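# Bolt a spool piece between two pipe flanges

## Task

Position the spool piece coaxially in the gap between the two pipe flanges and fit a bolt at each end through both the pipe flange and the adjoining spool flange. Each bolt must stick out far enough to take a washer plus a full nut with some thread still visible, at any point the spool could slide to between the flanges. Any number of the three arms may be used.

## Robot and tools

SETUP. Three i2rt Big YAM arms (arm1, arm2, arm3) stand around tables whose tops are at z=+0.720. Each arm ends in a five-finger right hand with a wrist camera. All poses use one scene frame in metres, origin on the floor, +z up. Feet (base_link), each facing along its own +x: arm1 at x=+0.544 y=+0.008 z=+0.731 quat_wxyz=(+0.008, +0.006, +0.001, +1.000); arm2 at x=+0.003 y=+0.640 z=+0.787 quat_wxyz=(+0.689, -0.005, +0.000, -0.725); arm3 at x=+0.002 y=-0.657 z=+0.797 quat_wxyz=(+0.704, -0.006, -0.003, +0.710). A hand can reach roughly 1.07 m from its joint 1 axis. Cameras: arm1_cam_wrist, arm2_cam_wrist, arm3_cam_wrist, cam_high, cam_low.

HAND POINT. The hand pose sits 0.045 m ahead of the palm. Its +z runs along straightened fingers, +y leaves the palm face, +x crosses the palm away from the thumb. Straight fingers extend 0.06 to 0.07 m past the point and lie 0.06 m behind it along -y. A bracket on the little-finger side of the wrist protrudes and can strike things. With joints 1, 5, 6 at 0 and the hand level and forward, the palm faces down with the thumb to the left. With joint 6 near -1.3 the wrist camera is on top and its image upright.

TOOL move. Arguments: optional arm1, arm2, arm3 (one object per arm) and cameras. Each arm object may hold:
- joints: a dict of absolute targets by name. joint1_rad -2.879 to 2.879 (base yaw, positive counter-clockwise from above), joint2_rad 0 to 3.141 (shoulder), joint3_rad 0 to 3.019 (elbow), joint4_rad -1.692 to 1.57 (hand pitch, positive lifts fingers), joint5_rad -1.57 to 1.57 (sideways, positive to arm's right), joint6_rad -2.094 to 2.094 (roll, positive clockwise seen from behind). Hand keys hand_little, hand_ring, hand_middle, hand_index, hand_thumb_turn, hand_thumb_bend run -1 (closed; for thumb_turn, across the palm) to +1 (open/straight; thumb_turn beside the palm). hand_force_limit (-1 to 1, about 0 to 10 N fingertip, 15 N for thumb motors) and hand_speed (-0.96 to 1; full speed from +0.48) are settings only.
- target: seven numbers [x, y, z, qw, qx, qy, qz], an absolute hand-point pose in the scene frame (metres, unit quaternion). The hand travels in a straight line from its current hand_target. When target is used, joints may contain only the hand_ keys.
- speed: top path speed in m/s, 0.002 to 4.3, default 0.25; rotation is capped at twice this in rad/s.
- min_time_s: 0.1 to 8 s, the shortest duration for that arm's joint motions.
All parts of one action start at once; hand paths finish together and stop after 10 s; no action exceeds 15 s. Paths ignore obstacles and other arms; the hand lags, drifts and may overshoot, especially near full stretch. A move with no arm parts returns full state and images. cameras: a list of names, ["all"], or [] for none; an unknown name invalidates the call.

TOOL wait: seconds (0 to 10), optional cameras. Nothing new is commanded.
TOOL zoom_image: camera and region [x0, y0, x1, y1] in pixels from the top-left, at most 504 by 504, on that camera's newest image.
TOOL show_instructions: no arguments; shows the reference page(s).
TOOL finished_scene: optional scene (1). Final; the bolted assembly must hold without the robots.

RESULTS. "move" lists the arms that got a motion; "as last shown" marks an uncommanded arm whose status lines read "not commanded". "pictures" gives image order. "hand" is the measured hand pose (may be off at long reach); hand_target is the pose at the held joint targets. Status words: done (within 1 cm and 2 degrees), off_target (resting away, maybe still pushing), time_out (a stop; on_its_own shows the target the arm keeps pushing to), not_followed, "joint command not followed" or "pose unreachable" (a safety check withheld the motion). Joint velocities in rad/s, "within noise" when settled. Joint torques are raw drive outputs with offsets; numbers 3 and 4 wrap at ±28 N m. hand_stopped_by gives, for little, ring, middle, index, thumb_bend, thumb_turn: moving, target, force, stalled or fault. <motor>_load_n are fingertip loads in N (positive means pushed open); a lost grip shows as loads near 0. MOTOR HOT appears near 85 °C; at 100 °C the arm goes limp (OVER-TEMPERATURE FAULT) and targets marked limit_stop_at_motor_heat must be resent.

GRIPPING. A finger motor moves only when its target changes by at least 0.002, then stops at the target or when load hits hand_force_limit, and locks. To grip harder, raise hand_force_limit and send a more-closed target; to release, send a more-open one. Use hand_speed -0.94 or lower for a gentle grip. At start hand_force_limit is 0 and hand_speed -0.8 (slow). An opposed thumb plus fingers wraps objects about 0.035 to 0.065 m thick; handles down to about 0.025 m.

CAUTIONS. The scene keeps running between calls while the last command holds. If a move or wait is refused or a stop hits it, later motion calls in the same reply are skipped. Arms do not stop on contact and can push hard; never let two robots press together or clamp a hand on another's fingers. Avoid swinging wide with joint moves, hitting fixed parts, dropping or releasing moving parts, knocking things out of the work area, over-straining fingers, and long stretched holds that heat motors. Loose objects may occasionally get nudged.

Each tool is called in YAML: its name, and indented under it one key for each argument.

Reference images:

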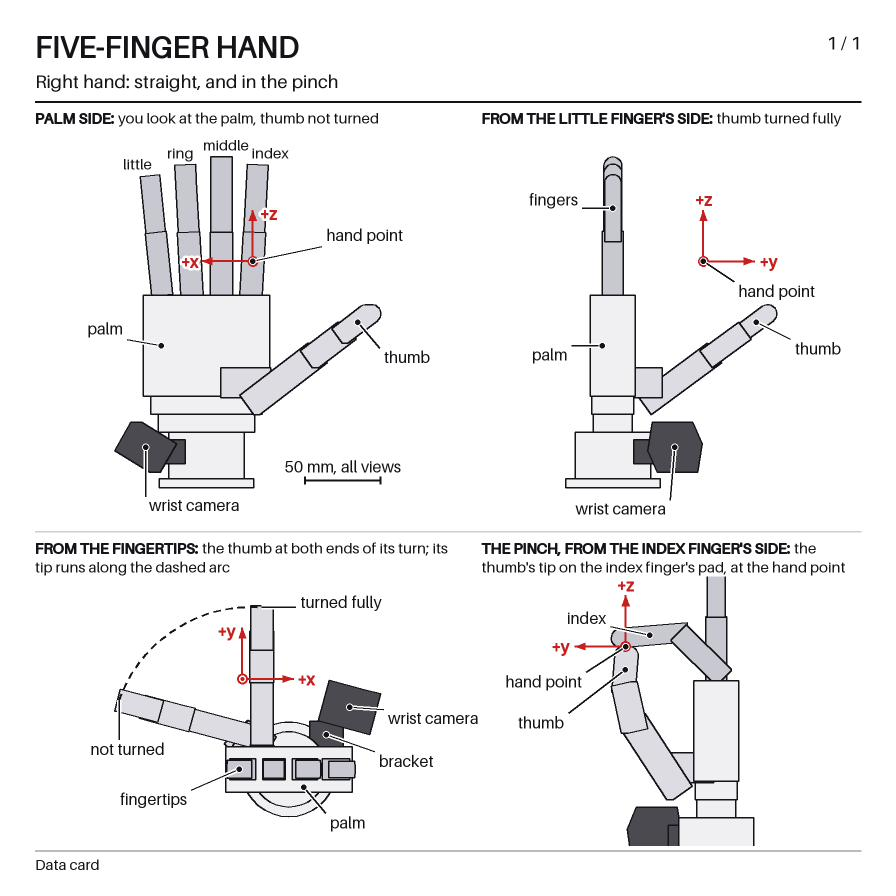

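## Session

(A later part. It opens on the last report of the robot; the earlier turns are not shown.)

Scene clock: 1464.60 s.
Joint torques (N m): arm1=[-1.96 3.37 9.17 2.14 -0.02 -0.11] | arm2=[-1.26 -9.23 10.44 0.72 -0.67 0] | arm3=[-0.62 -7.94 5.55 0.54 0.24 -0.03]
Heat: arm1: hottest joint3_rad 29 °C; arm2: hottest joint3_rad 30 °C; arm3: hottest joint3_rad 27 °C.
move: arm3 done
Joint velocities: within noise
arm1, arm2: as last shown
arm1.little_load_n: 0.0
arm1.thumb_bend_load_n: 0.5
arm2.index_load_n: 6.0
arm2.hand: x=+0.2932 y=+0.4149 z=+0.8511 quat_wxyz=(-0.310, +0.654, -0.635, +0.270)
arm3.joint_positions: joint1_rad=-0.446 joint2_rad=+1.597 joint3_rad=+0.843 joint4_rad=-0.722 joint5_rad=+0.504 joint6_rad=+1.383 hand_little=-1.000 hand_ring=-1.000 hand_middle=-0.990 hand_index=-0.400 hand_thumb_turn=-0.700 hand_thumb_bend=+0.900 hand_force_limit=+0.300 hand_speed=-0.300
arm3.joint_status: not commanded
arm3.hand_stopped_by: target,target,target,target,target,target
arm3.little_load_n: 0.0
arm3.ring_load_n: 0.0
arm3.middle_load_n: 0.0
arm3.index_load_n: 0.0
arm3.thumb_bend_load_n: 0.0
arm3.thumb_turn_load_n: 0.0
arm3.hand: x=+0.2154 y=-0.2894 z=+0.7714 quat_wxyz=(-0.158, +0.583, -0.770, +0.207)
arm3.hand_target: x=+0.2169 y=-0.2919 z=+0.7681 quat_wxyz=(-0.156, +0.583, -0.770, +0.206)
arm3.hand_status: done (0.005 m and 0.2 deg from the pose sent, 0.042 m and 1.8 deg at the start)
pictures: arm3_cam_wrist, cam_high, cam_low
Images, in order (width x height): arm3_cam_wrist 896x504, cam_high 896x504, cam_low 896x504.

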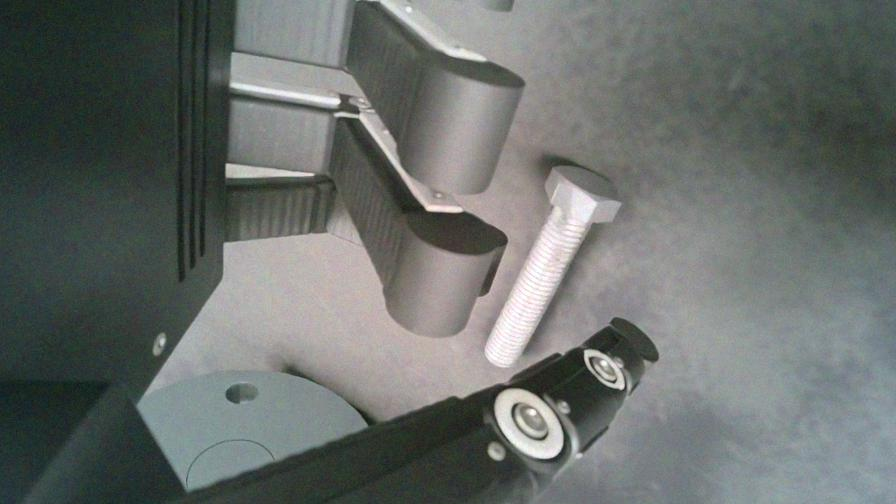

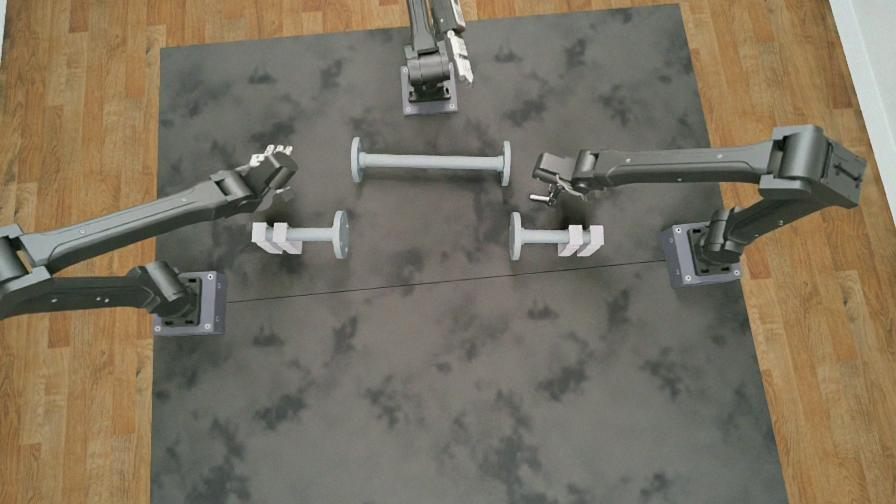

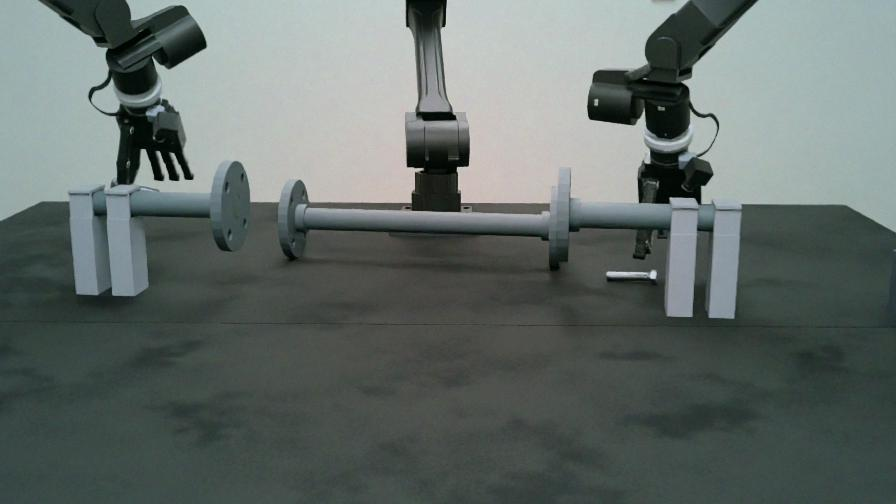

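move:
  arm3: {"target": [0.2222, -0.3028, 0.7466, 0.1563, -0.5834, 0.7701, -0.2064], "speed": 0.05}
  cameras: ["arm3_cam_wrist", "cam_low"]

zoom_image:
  camera: "cam_low"
  region: [580, 200, 700, 320]

Scene clock: 1482.80 s.
Joint torques (N m): arm1=[-1.55 3.6 9.06 2.11 -0.01 -0.07] | arm2=[-0.97 -8.7 10.66 0.7 -0.7 0.01] | arm3=[-0.15 -7.53 5.24 0.5 0.28 -0.1]
Heat: arm1: hottest joint3_rad 29 °C; arm2: hottest joint3_rad 31 °C; arm3: hottest joint3_rad 26 °C.
move: arm3 done
Joint velocities: within noise
arm1, arm2: as last shown
arm1.thumb_bend_load_n: 0.0
arm2.index_load_n: 5.5
arm3.joint_positions: joint1_rad=-0.468 joint2_rad=+1.626 joint3_rad=+0.801 joint4_rad=-0.638 joint5_rad=+0.502 joint6_rad=+1.360 hand_little=-1.000 hand_ring=-1.000 hand_middle=-0.990 hand_index=-0.400 hand_thumb_turn=-0.700 hand_thumb_bend=+0.900 hand_force_limit=+0.300 hand_speed=-0.300
arm3.joint_status: not commanded
arm3.hand_stopped_by: target,target,target,target,target,target
arm3.little_load_n: 0.0
arm3.ring_load_n: 0.0
arm3.middle_load_n: 0.0
arm3.index_load_n: 0.5
arm3.thumb_bend_load_n: 0.0
arm3.thumb_turn_load_n: 0.0
arm3.hand: x=+0.2200 y=-0.2992 z=+0.7500 quat_wxyz=(-0.158, +0.583, -0.770, +0.206)
arm3.hand_target: x=+0.2221 y=-0.3029 z=+0.7465 quat_wxyz=(-0.156, +0.583, -0.770, +0.206)
arm3.hand_status: done (0.005 m and 0.3 deg from the pose sent, 0.029 m and 0.2 deg at the start)
Images, in order (width x height): arm3_cam_wrist 896x504, cam_low 896x504.

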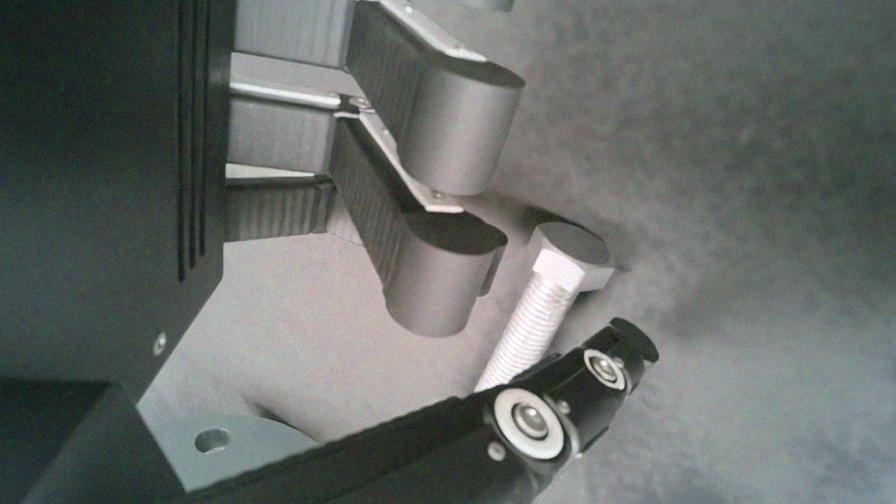

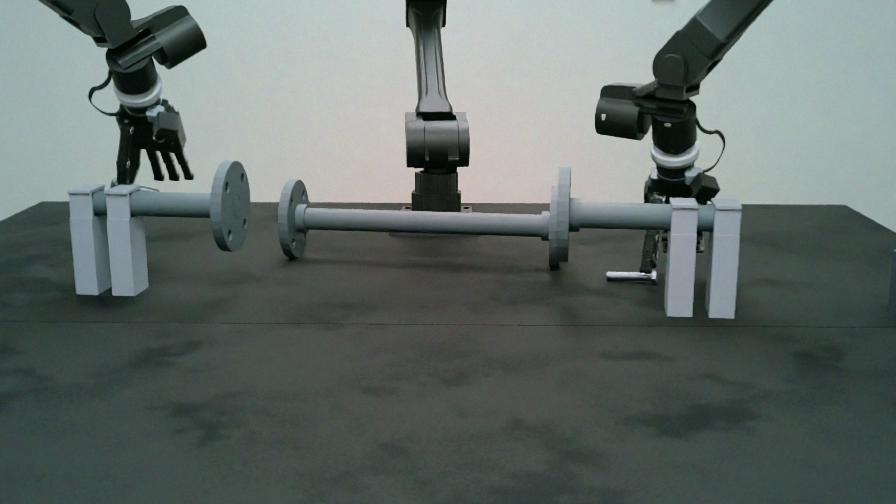

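Scaled by 4.200 from the camera's image (finer frame: 1280x720).

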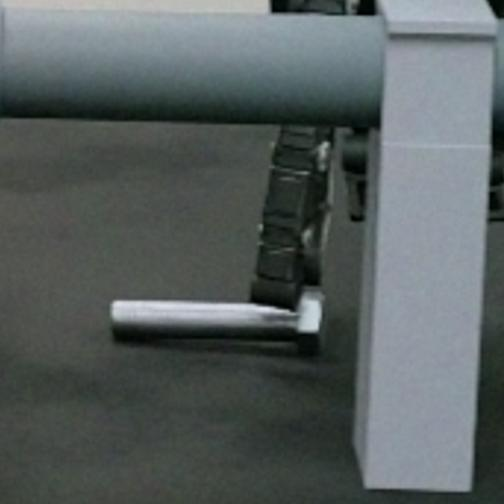

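move:
  arm3: {"target": [0.2280, -0.2993, 0.7370, 0.1563, -0.5834, 0.7701, -0.2064], "speed": 0.04}
  cameras: ["arm3_cam_wrist", "cam_low"]

zoom_image:
  camera: "cam_low"
  region: [580, 200, 700, 320]

zoom_image:
  camera: "arm3_cam_wrist"
  region: [380, 180, 680, 440]

Scene clock: 1501.83 s.
Joint torques (N m): arm1=[-1.38 3.08 9.28 2.43 0 -0.09] | arm2=[-1.2 -8.64 10.54 0.66 -0.67 -0.02] | arm3=[-0.5 -8.06 5.63 0.54 0.23 -0.13]
Heat: arm1: hottest joint3_rad 29 °C; arm2: hottest joint3_rad 32 °C; arm3: hottest joint3_rad 26 °C.
move: arm3 done
Joint velocities: within noise
arm1, arm2: as last shown
arm2.thumb_turn_load_n: -2.0
arm3.joint_positions: joint1_rad=-0.476 joint2_rad=+1.660 joint3_rad=+0.801 joint4_rad=-0.607 joint5_rad=+0.501 joint6_rad=+1.349 hand_little=-1.000 hand_ring=-1.000 hand_middle=-0.990 hand_index=-0.400 hand_thumb_turn=-0.700 hand_thumb_bend=+0.900 hand_force_limit=+0.300 hand_speed=-0.300
arm3.joint_status: not commanded
arm3.hand_stopped_by: target,target,target,target,target,target
arm3.little_load_n: 0.0
arm3.ring_load_n: 0.0
arm3.middle_load_n: 0.0
arm3.index_load_n: 0.0
arm3.thumb_bend_load_n: 0.0
arm3.thumb_turn_load_n: 0.0
arm3.hand: x=+0.2236 y=-0.2998 z=+0.7379 quat_wxyz=(-0.155, +0.584, -0.769, +0.208)
arm3.hand_target: x=+0.2279 y=-0.2994 z=+0.7370 quat_wxyz=(-0.156, +0.583, -0.770, +0.207)
arm3.hand_status: done (0.005 m and 0.3 deg from the pose sent, 0.015 m and 0.3 deg at the start)
Images, in order (width x height): arm3_cam_wrist 896x504, cam_low 896x504.

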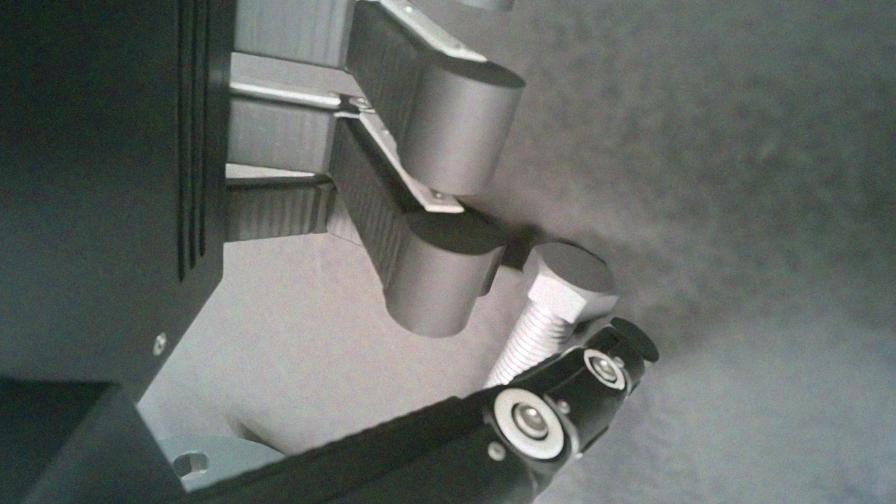

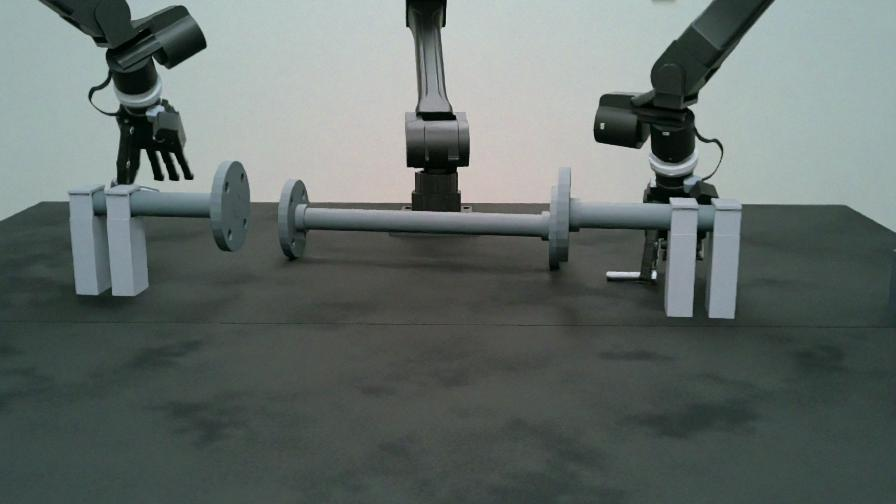

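Scaled by 4.200 from the camera's image (finer frame: 1280x720).

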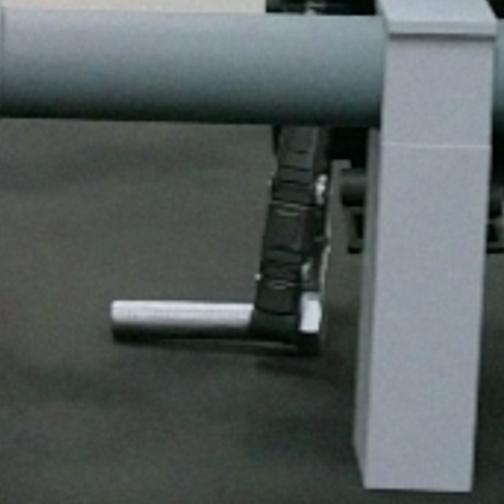

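Scaled by 1.680 from the camera's image (finer frame: 1280x720).

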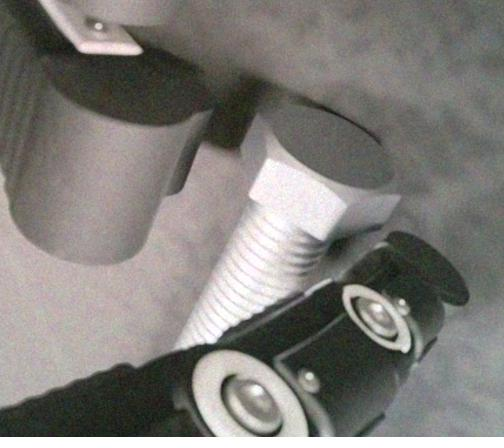

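move:
  arm3: {"target": [0.2245, -0.2880, 0.7360, 0.1563, -0.5834, 0.7701, -0.2064], "speed": 0.04}
  cameras: ["arm3_cam_wrist", "cam_low"]

zoom_image:
  camera: "cam_low"
  region: [580, 200, 700, 320]

zoom_image:
  camera: "arm3_cam_wrist"
  region: [380, 180, 680, 440]

Scene clock: 1513.00 s.
Joint torques (N m): arm1=[-1.73 3.31 9.31 2.35 0.04 -0.11] | arm2=[-0.5 -9.58 10.61 0.62 -0.69 0.01] | arm3=[0.91 -7.65 7.68 -0.27 0.36 0.11]
Heat: arm1: hottest joint3_rad 29 °C; arm2: hottest joint3_rad 33 °C; arm3: hottest joint3_rad 26 °C.
move: arm3 off_target
Joint velocities: within noise
arm1, arm2: as last shown
arm2.thumb_turn_load_n: -1.5
arm3.joint_positions: joint1_rad=-0.476 joint2_rad=+1.677 joint3_rad=+0.801 joint4_rad=-0.607 joint5_rad=+0.501 joint6_rad=+1.353 hand_little=-1.000 hand_ring=-1.000 hand_middle=-0.990 hand_index=-0.400 hand_thumb_turn=-0.700 hand_thumb_bend=+0.900 hand_force_limit=+0.300 hand_speed=-0.300
arm3.joint_status: not commanded
arm3.hand_stopped_by: target,target,target,target,target,target
arm3.little_load_n: 0.0
arm3.ring_load_n: 0.0
arm3.middle_load_n: 0.0
arm3.index_load_n: 0.0
arm3.thumb_bend_load_n: 0.0
arm3.thumb_turn_load_n: 0.0
arm3.hand: x=+0.2221 y=-0.3025 z=+0.7311 quat_wxyz=(-0.148, +0.585, -0.769, +0.211)
arm3.hand_target: x=+0.2243 y=-0.2883 z=+0.7362 quat_wxyz=(-0.156, +0.583, -0.770, +0.206)
arm3.hand_status: off_target (0.015 m and 1.1 deg from the pose sent, 0.012 m and 0.2 deg at the start)
Images, in order (width x height): arm3_cam_wrist 896x504, cam_low 896x504.

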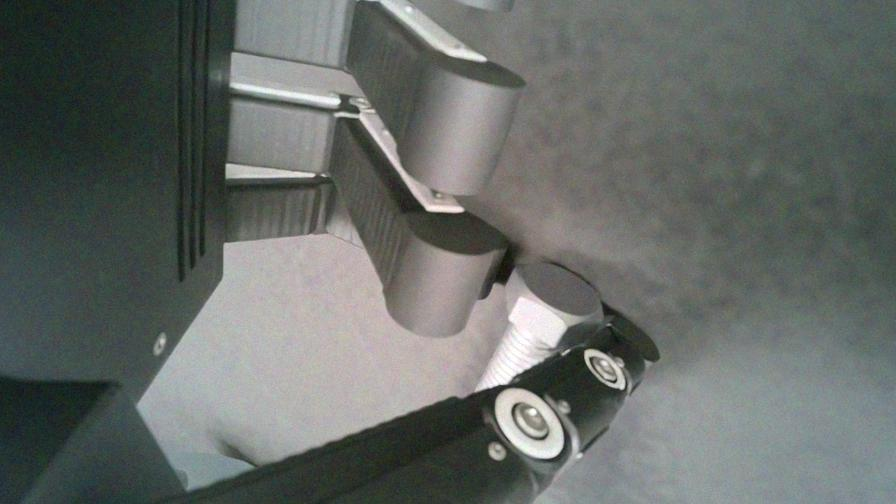

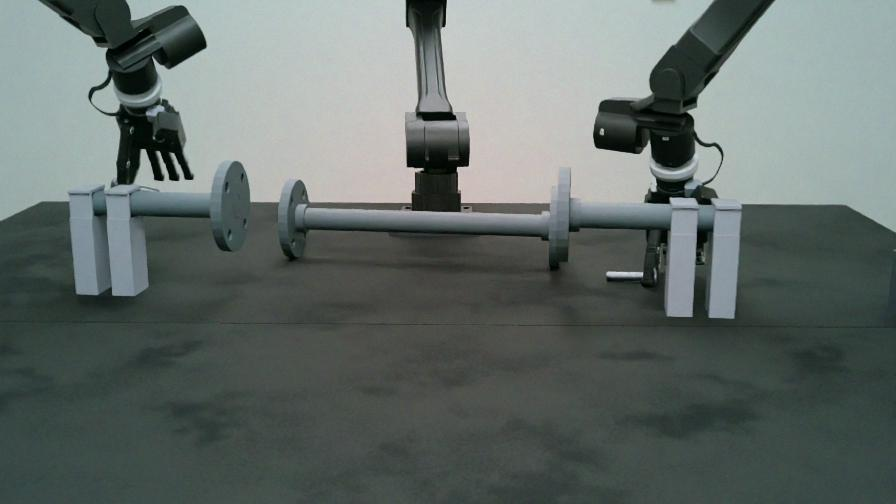

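Scaled by 4.200 from the camera's image (finer frame: 1280x720).

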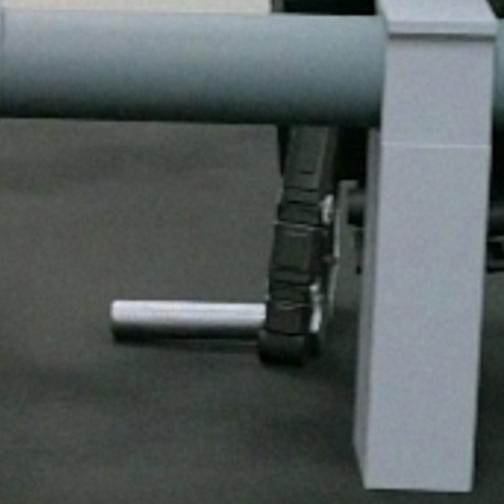

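Scaled by 1.680 from the camera's image (finer frame: 1280x720).

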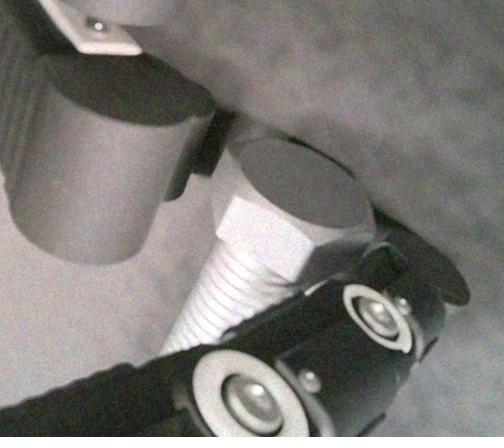

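move:
  arm3: {"target": [0.2245, -0.2800, 0.7560, 0.1563, -0.5834, 0.7701, -0.2064], "speed": 0.06}
  cameras: ["arm3_cam_wrist", "cam_low"]

Scene clock: 1519.37 s.
Joint torques (N m): arm1=[-1.96 3.37 9.32 2.35 0.01 -0.11] | arm2=[-0.73 -8.7 10.63 0.64 -0.71 -0.04] | arm3=[0.73 -9.93 8.8 -0.34 0.37 0.08]
Heat: arm1: hottest joint3_rad 29 °C; arm2: hottest joint3_rad 33 °C; arm3: hottest joint3_rad 26 °C.
move: arm3 off_target
Joint velocities: within noise
arm1, arm2: as last shown
arm1.index_load_n: 0.5
arm2.index_load_n: 6.0
arm2.thumb_bend_load_n: 5.0
arm2.thumb_turn_load_n: -2.0
arm3.joint_positions: joint1_rad=-0.468 joint2_rad=+1.667 joint3_rad=+0.824 joint4_rad=-0.674 joint5_rad=+0.501 joint6_rad=+1.361 hand_little=-1.000 hand_ring=-1.000 hand_middle=-0.990 hand_index=-0.400 hand_thumb_turn=-0.700 hand_thumb_bend=+0.900 hand_force_limit=+0.300 hand_speed=-0.300
arm3.joint_status: not commanded
arm3.hand_stopped_by: target,target,target,target,target,target
arm3.little_load_n: 0.0
arm3.ring_load_n: 0.0
arm3.middle_load_n: 0.0
arm3.index_load_n: 0.0
arm3.thumb_bend_load_n: 0.0
arm3.thumb_turn_load_n: 0.0
arm3.hand: x=+0.2179 y=-0.3035 z=+0.7391 quat_wxyz=(-0.135, +0.588, -0.767, +0.218)
arm3.hand_target: x=+0.2241 y=-0.2806 z=+0.7564 quat_wxyz=(-0.156, +0.583, -0.770, +0.206)
arm3.hand_status: off_target (0.030 m and 2.9 deg from the pose sent, 0.034 m and 1.1 deg at the start)
Images, in order (width x height): arm3_cam_wrist 896x504, cam_low 896x504.

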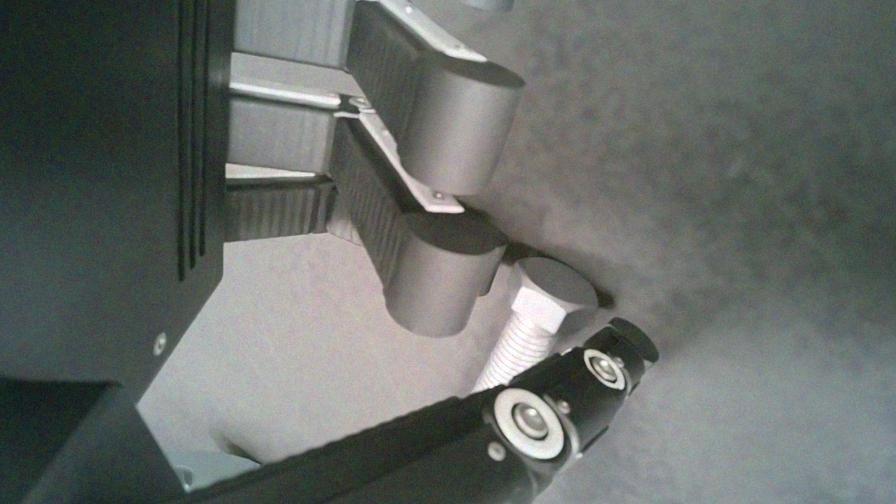

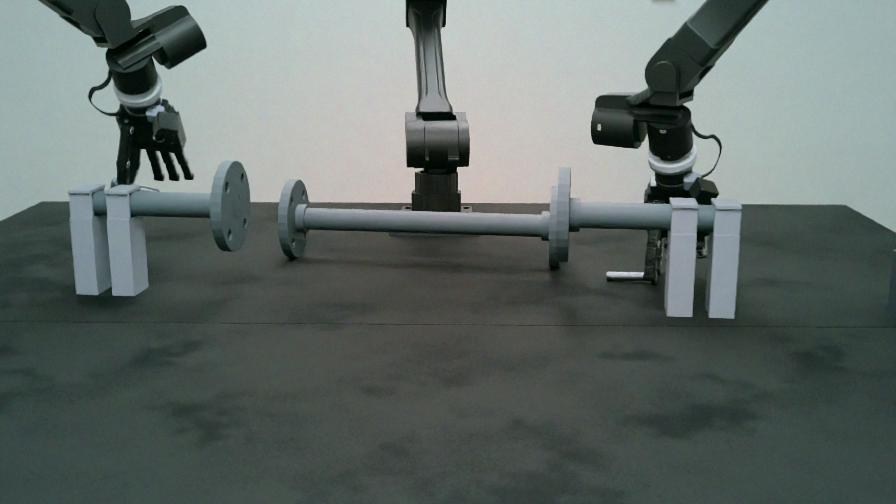

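move:
  arm3: {"target": [0.2245, -0.2700, 0.82, 0.1563, -0.5834, 0.7701, -0.2064], "speed": 0.25}

move:
  arm3: {"target": [0.2235, -0.2960, 0.758, 0.1563, -0.5834, 0.7701, -0.2064], "speed": 0.12}
  cameras: ["arm3_cam_wrist", "cam_low"]

zoom_image:
  camera: "cam_low"
  region: [580, 200, 700, 320]

Scene clock: 1526.37 s.
Joint torques (N m): arm1=[-1.49 2.61 9.14 2.35 -0.02 -0.13] | arm2=[-1.2 -9.11 10.47 0.66 -0.66 -0.01] | arm3=[1.08 -8.76 10.18 -0.54 0.4 0.1]
Heat: arm1: hottest joint3_rad 29 °C; arm2: hottest joint3_rad 33 °C; arm3: hottest joint3_rad 27 °C.
move: arm3 off_target
Joint velocities: within noise
arm1.joint_positions: joint1_rad=+0.117 joint2_rad=+0.644 joint3_rad=+1.443 joint4_rad=-1.263 joint5_rad=-0.155 joint6_rad=-1.216 hand_little=+1.000 hand_ring=+1.000 hand_middle=+1.000 hand_index=+1.000 hand_thumb_turn=+1.000 hand_thumb_bend=+1.000 hand_force_limit=+0.000 hand_speed=-0.800
arm1.joint_status: not commanded
arm1.hand_stopped_by: target,target,target,target,target,target
arm1.little_load_n: 0.0
arm1.ring_load_n: 0.0
arm1.middle_load_n: 0.0
arm1.index_load_n: 0.0
arm1.thumb_bend_load_n: 0.0
arm1.thumb_turn_load_n: 0.0
arm1.hand: x=+0.3017 y=+0.0001 z=+1.2538 quat_wxyz=(-0.501, +0.066, +0.843, -0.184)
arm1.hand_target: x=+0.3033 y=+0.0003 z=+1.2617 quat_wxyz=(-0.508, +0.065, +0.838, -0.185)
arm1.hand_status: not commanded
arm2: as last shown
arm2.index_load_n: 5.5
arm2.thumb_bend_load_n: 5.5
arm2.thumb_turn_load_n: -1.5
arm3.joint_positions: joint1_rad=-0.459 joint2_rad=+1.559 joint3_rad=+0.914 joint4_rad=-0.870 joint5_rad=+0.501 joint6_rad=+1.371 hand_little=-1.000 hand_ring=-1.000 hand_middle=-0.990 hand_index=-0.400 hand_thumb_turn=-0.700 hand_thumb_bend=+0.900 hand_force_limit=+0.300 hand_speed=-0.300
arm3.joint_status: not commanded
arm3.hand_stopped_by: target,target,target,target,target,target
arm3.little_load_n: 0.0
arm3.ring_load_n: 0.0
arm3.middle_load_n: 0.0
arm3.index_load_n: 0.5
arm3.thumb_bend_load_n: 0.0
arm3.thumb_turn_load_n: 0.0
arm3.hand: x=+0.2193 y=-0.2908 z=+0.8039 quat_wxyz=(-0.138, +0.587, -0.768, +0.216)
arm3.hand_target: x=+0.2242 y=-0.2706 z=+0.8204 quat_wxyz=(-0.156, +0.583, -0.770, +0.206)
arm3.hand_status: off_target (0.027 m and 2.5 deg from the pose sent, 0.088 m and 2.9 deg at the start)
pictures: none

Scene clock: 1527.67 s.
Joint torques (N m): arm1=[-1.49 3.31 9.2 2.33 -0.03 -0.11] | arm2=[-0.67 -8.64 10.7 0.69 -0.66 -0.04] | arm3=[-0.62 -8.06 5.53 0.51 0.29 -0.07]
Heat: arm1: hottest joint3_rad 29 °C; arm2: hottest joint3_rad 33 °C; arm3: hottest joint3_rad 27 °C.
move: arm3 done
Joint velocities: within noise
arm1, arm2: as last shown
arm2.thumb_turn_load_n: -2.0
arm3.joint_positions: joint1_rad=-0.463 joint2_rad=+1.618 joint3_rad=+0.828 joint4_rad=-0.680 joint5_rad=+0.501 joint6_rad=+1.365 hand_little=-1.000 hand_ring=-1.000 hand_middle=-0.990 hand_index=-0.400 hand_thumb_turn=-0.700 hand_thumb_bend=+0.900 hand_force_limit=+0.300 hand_speed=-0.300
arm3.joint_status: not commanded
arm3.hand_stopped_by: target,target,target,target,target,target
arm3.little_load_n: 0.0
arm3.ring_load_n: 0.0
arm3.middle_load_n: 0.0
arm3.index_load_n: 0.0
arm3.thumb_bend_load_n: 0.0
arm3.thumb_turn_load_n: 0.0
arm3.hand: x=+0.2203 y=-0.2938 z=+0.7597 quat_wxyz=(-0.156, +0.584, -0.770, +0.207)
arm3.hand_target: x=+0.2234 y=-0.2960 z=+0.7580 quat_wxyz=(-0.156, +0.583, -0.770, +0.206)
arm3.hand_status: done (0.004 m and 0.1 deg from the pose sent, 0.046 m and 2.5 deg at the start)
Images, in order (width x height): arm3_cam_wrist 896x504, cam_low 896x504.

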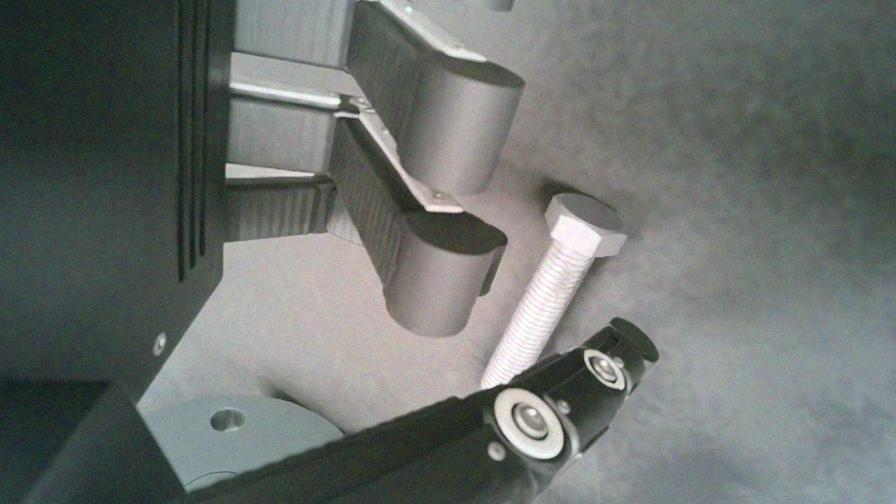

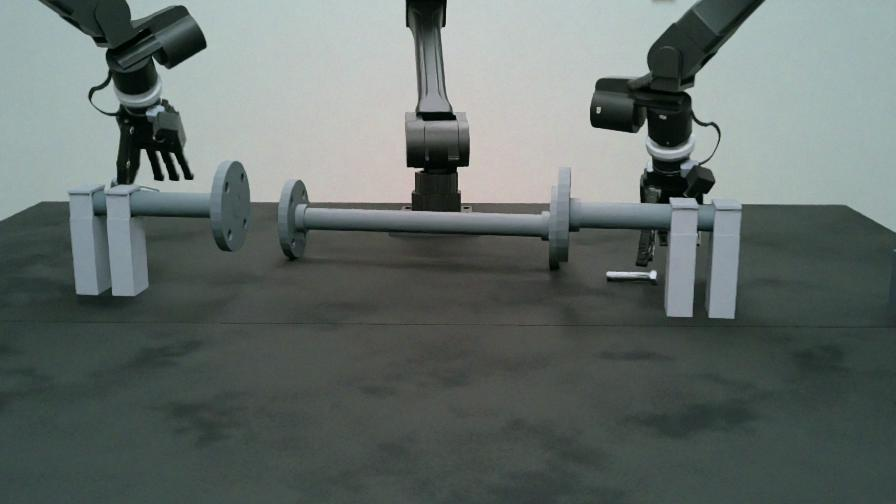

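Scaled by 4.200 from the camera's image (finer frame: 1280x720).

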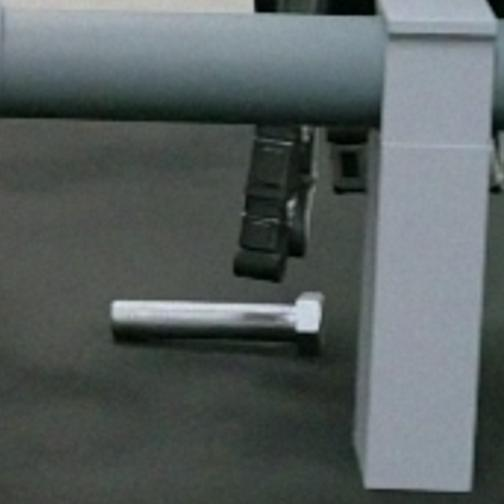

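move:
  arm3: {"target": [0.2250, -0.2970, 0.7355, 0.1563, -0.5834, 0.7701, -0.2064], "speed": 0.08}
  cameras: ["arm3_cam_wrist", "cam_low"]

zoom_image:
  camera: "cam_low"
  region: [580, 200, 700, 320]

zoom_image:
  camera: "arm3_cam_wrist"
  region: [380, 180, 680, 440]

Scene clock: 1539.07 s.
Joint torques (N m): arm1=[-1.55 3.19 9.24 2.3 0 -0.07] | arm2=[-1.44 -9.47 10.63 0.76 -0.69 0.03] | arm3=[-0.67 -8.06 5.11 0.5 0.28 -0.08]
Heat: arm1: hottest joint3_rad 29 °C; arm2: hottest joint3_rad 34 °C; arm3: hottest joint3_rad 27 °C.
move: arm3 done
Joint velocities: within noise
arm1: as last shown
arm2.joint_positions: joint1_rad=+0.650 joint2_rad=+1.264 joint3_rad=+0.678 joint4_rad=-0.471 joint5_rad=-0.719 joint6_rad=-0.799 hand_little=+1.000 hand_ring=+1.000 hand_middle=+1.000 hand_index=-0.199 hand_thumb_turn=-0.700 hand_thumb_bend=+0.337 hand_force_limit=-0.100 hand_speed=-0.920
arm2.joint_status: not commanded
arm2.hand_stopped_by: target,target,target,target,force,target
arm2.little_load_n: 0.0
arm2.ring_load_n: 0.0
arm2.middle_load_n: 0.0
arm2.index_load_n: 5.5
arm2.thumb_bend_load_n: 5.5
arm2.thumb_turn_load_n: -1.5
arm2.hand: x=+0.2932 y=+0.4149 z=+0.8511 quat_wxyz=(-0.310, +0.654, -0.635, +0.270)
arm2.hand_target: x=+0.2996 y=+0.3985 z=+0.8700 quat_wxyz=(-0.305, +0.655, -0.627, +0.292)
arm2.hand_status: not commanded
arm3.joint_positions: joint1_rad=-0.466 joint2_rad=+1.667 joint3_rad=+0.811 joint4_rad=-0.609 joint5_rad=+0.501 joint6_rad=+1.360 hand_little=-1.000 hand_ring=-1.000 hand_middle=-0.990 hand_index=-0.400 hand_thumb_turn=-0.700 hand_thumb_bend=+0.900 hand_force_limit=+0.300 hand_speed=-0.300
arm3.joint_status: not commanded
arm3.hand_stopped_by: target,target,target,target,target,target
arm3.little_load_n: 0.0
arm3.ring_load_n: 0.0
arm3.middle_load_n: 0.0
arm3.index_load_n: 0.0
arm3.thumb_bend_load_n: 0.0
arm3.thumb_turn_load_n: 0.0
arm3.hand: x=+0.2222 y=-0.2937 z=+0.7382 quat_wxyz=(-0.158, +0.584, -0.770, +0.206)
arm3.hand_target: x=+0.2249 y=-0.2971 z=+0.7355 quat_wxyz=(-0.156, +0.583, -0.770, +0.206)
arm3.hand_status: done (0.005 m and 0.2 deg from the pose sent, 0.025 m and 0.1 deg at the start)
Images, in order (width x height): arm3_cam_wrist 896x504, cam_low 896x504.

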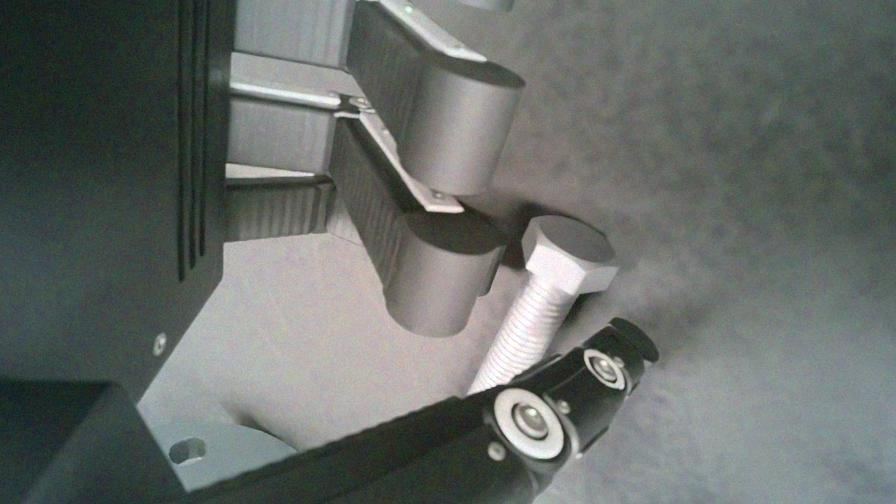

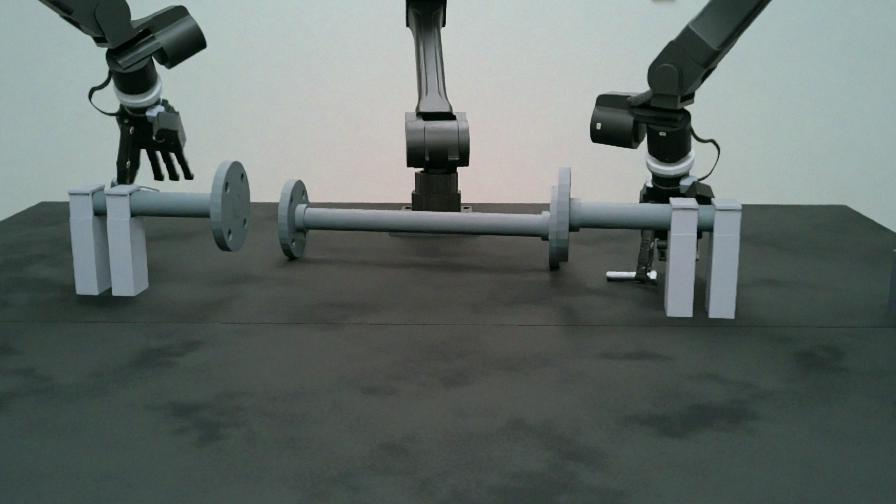

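Scaled by 4.200 from the camera's image (finer frame: 1280x720).

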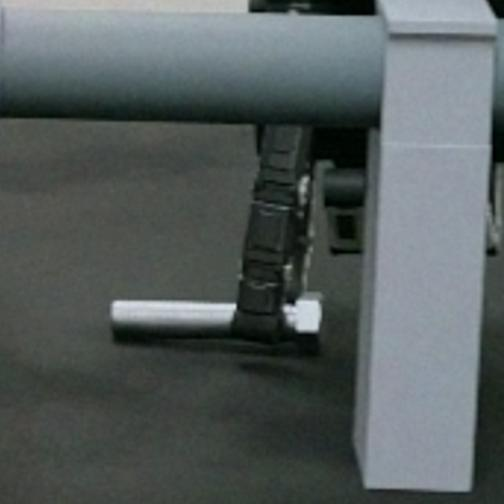

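Scaled by 1.680 from the camera's image (finer frame: 1280x720).

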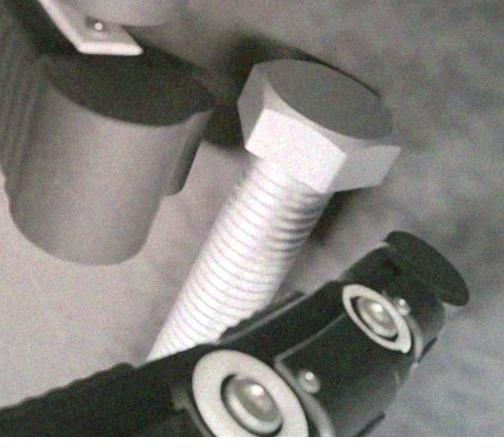

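move:
  arm3: {"target": [0.2250, -0.2980, 0.7320, 0.1563, -0.5834, 0.7701, -0.2064], "speed": 0.05}

move:
  arm3: {"joints": {"hand_thumb_bend": 0.1, "hand_force_limit": -0.6, "hand_speed": -0.9}}
  cameras: ["arm3_cam_wrist", "cam_low"]

zoom_image:
  camera: "cam_low"
  region: [580, 200, 700, 320]

zoom_image:
  camera: "arm3_cam_wrist"
  region: [380, 180, 680, 440]

Scene clock: 1546.63 s.
Joint torques (N m): arm1=[-1.61 3.31 9.21 2.3 -0.01 -0.11] | arm2=[-1.26 -8.53 10.43 0.62 -0.68 -0.02] | arm3=[-0.44 -8 4.75 0.5 0.32 -0.07]
Heat: arm1: hottest joint3_rad 29 °C; arm2: hottest joint3_rad 34 °C; arm3: hottest joint3_rad 27 °C.
move: arm3 done
Joint velocities: within noise
arm1, arm2: as last shown
arm2.thumb_bend_load_n: 5.0
arm3.joint_positions: joint1_rad=-0.467 joint2_rad=+1.671 joint3_rad=+0.811 joint4_rad=-0.598 joint5_rad=+0.501 joint6_rad=+1.359 hand_little=-1.000 hand_ring=-1.000 hand_middle=-0.990 hand_index=-0.400 hand_thumb_turn=-0.700 hand_thumb_bend=+0.900 hand_force_limit=+0.300 hand_speed=-0.300
arm3.joint_status: not commanded
arm3.hand_stopped_by: target,target,target,target,target,target
arm3.little_load_n: 0.5
arm3.ring_load_n: 0.0
arm3.middle_load_n: 0.0
arm3.index_load_n: 0.0
arm3.thumb_bend_load_n: 0.0
arm3.thumb_turn_load_n: 0.0
arm3.hand: x=+0.2234 y=-0.2919 z=+0.7370 quat_wxyz=(-0.161, +0.583, -0.770, +0.205)
arm3.hand_target: x=+0.2248 y=-0.2981 z=+0.7321 quat_wxyz=(-0.156, +0.583, -0.770, +0.206)
arm3.hand_status: done (0.008 m and 0.5 deg from the pose sent, 0.008 m and 0.2 deg at the start)
pictures: none

Scene clock: 1550.07 s.
Joint torques (N m): arm1=[-1.79 3.19 9.16 2.19 0.01 -0.07] | arm2=[-0.5 -8.7 10.59 0.64 -0.64 -0.02] | arm3=[-0.44 -7.88 4.74 0.49 0.34 -0.07]
Heat: arm1: hottest joint3_rad 29 °C; arm2: hottest joint3_rad 34 °C; arm3: hottest joint3_rad 26 °C.
move: arm3 off_target
Joint velocities: within noise
arm1, arm2: as last shown
arm2.thumb_bend_load_n: 5.5
arm2.thumb_turn_load_n: -2.0
arm3.joint_positions: joint1_rad=-0.468 joint2_rad=+1.671 joint3_rad=+0.811 joint4_rad=-0.597 joint5_rad=+0.500 joint6_rad=+1.358 hand_little=-1.000 hand_ring=-1.000 hand_middle=-0.990 hand_index=-0.400 hand_thumb_turn=-0.700 hand_thumb_bend=+0.567 hand_force_limit=-0.600 hand_speed=-0.900
arm3.joint_status: hand_thumb_bend off_target (ended at +0.567, target +0.100); the others done
arm3.hand_stopped_by: target,target,target,target,force,target
arm3.little_load_n: 0.0
arm3.ring_load_n: 0.0
arm3.middle_load_n: 0.0
arm3.index_load_n: 0.5
arm3.thumb_bend_load_n: 3.0
arm3.thumb_turn_load_n: 1.0
arm3.hand: x=+0.2234 y=-0.2918 z=+0.7370 quat_wxyz=(-0.160, +0.583, -0.770, +0.204)
arm3.hand_target: x=+0.2249 y=-0.2981 z=+0.7321 quat_wxyz=(-0.156, +0.583, -0.770, +0.206)
arm3.hand_status: not commanded
Images, in order (width x height): arm3_cam_wrist 896x504, cam_low 896x504.

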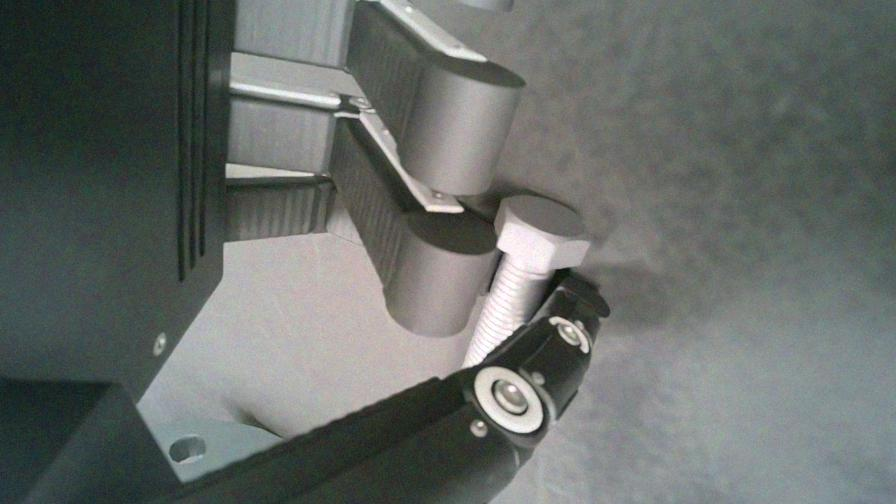

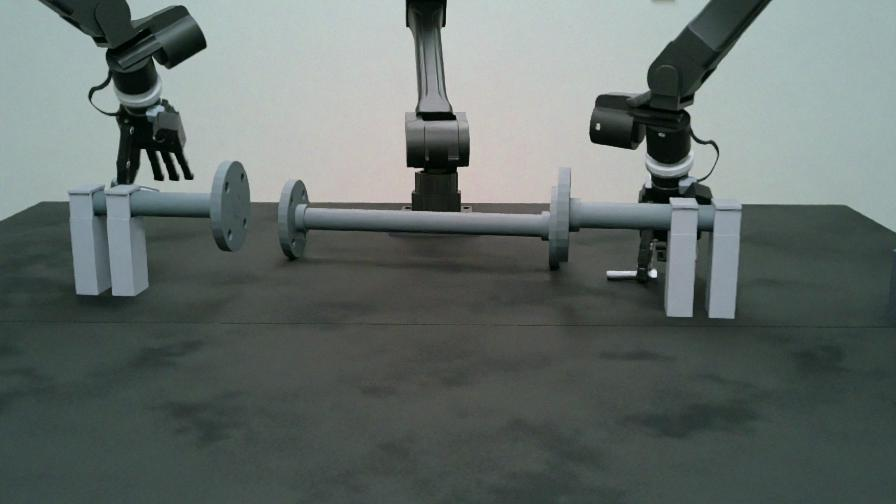

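Scaled by 4.200 from the camera's image (finer frame: 1280x720).

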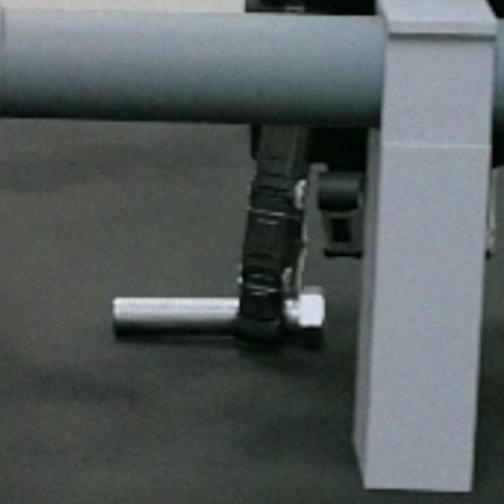

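Scaled by 1.680 from the camera's image (finer frame: 1280x720).

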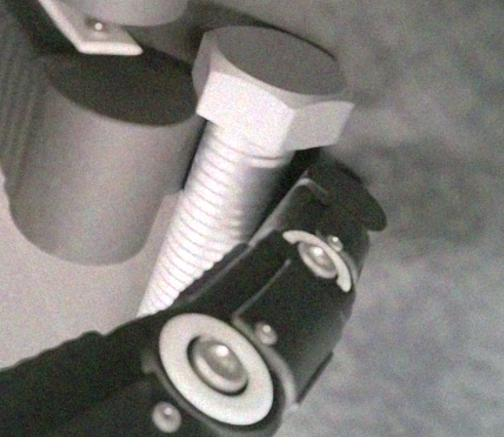

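move:
  arm3: {"joints": {"hand_thumb_bend": 0.0, "hand_force_limit": -0.1, "hand_speed": -0.9}}
  cameras: ["arm3_cam_wrist"]

Scene clock: 1555.47 s.
Joint torques (N m): arm1=[-1.08 2.84 9.21 2.43 0.01 -0.1] | arm2=[-1.08 -9.47 10.5 0.61 -0.67 -0.05] | arm3=[-0.67 -8.18 4.74 0.61 0.33 -0.06]
Heat: arm1: hottest joint3_rad 29 °C; arm2: hottest joint3_rad 34 °C; arm3: hottest joint3_rad 26 °C.
move: arm3 off_target
Joint velocities: within noise
arm1, arm2: as last shown
arm2.little_load_n: 0.5
arm2.ring_load_n: -0.5
arm2.thumb_bend_load_n: 5.0
arm2.thumb_turn_load_n: -1.5
arm3.joint_positions: joint1_rad=-0.468 joint2_rad=+1.671 joint3_rad=+0.811 joint4_rad=-0.597 joint5_rad=+0.500 joint6_rad=+1.358 hand_little=-1.000 hand_ring=-1.000 hand_middle=-0.990 hand_index=-0.400 hand_thumb_turn=-0.700 hand_thumb_bend=+0.552 hand_force_limit=-0.100 hand_speed=-0.900
arm3.joint_status: hand_thumb_bend off_target (ended at +0.552, target +0.000); the others done
arm3.hand_stopped_by: target,target,target,target,force,target
arm3.little_load_n: 0.0
arm3.ring_load_n: 0.0
arm3.middle_load_n: 0.0
arm3.index_load_n: 1.5
arm3.thumb_bend_load_n: 7.0
arm3.thumb_turn_load_n: 2.0
arm3.hand: x=+0.2234 y=-0.2918 z=+0.7370 quat_wxyz=(-0.160, +0.583, -0.770, +0.204)
arm3.hand_target: x=+0.2249 y=-0.2980 z=+0.7321 quat_wxyz=(-0.156, +0.583, -0.770, +0.206)
arm3.hand_status: not commanded
Images, in order (width x height): arm3_cam_wrist 896x504.

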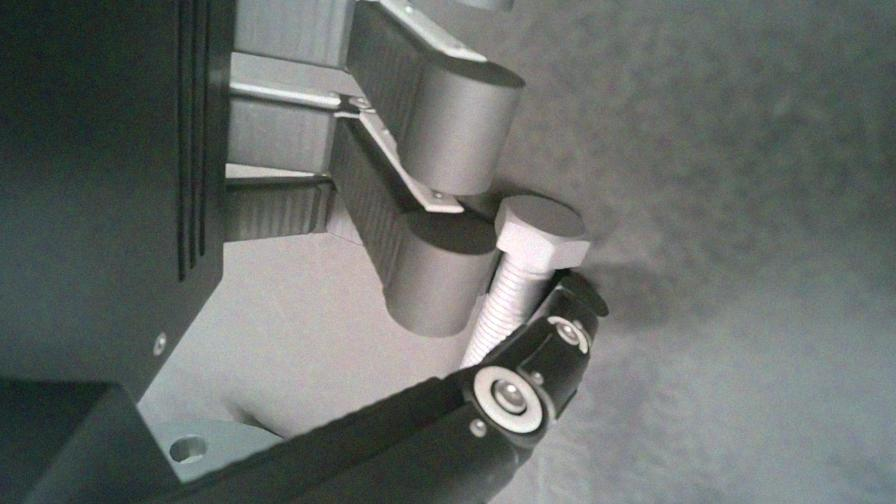

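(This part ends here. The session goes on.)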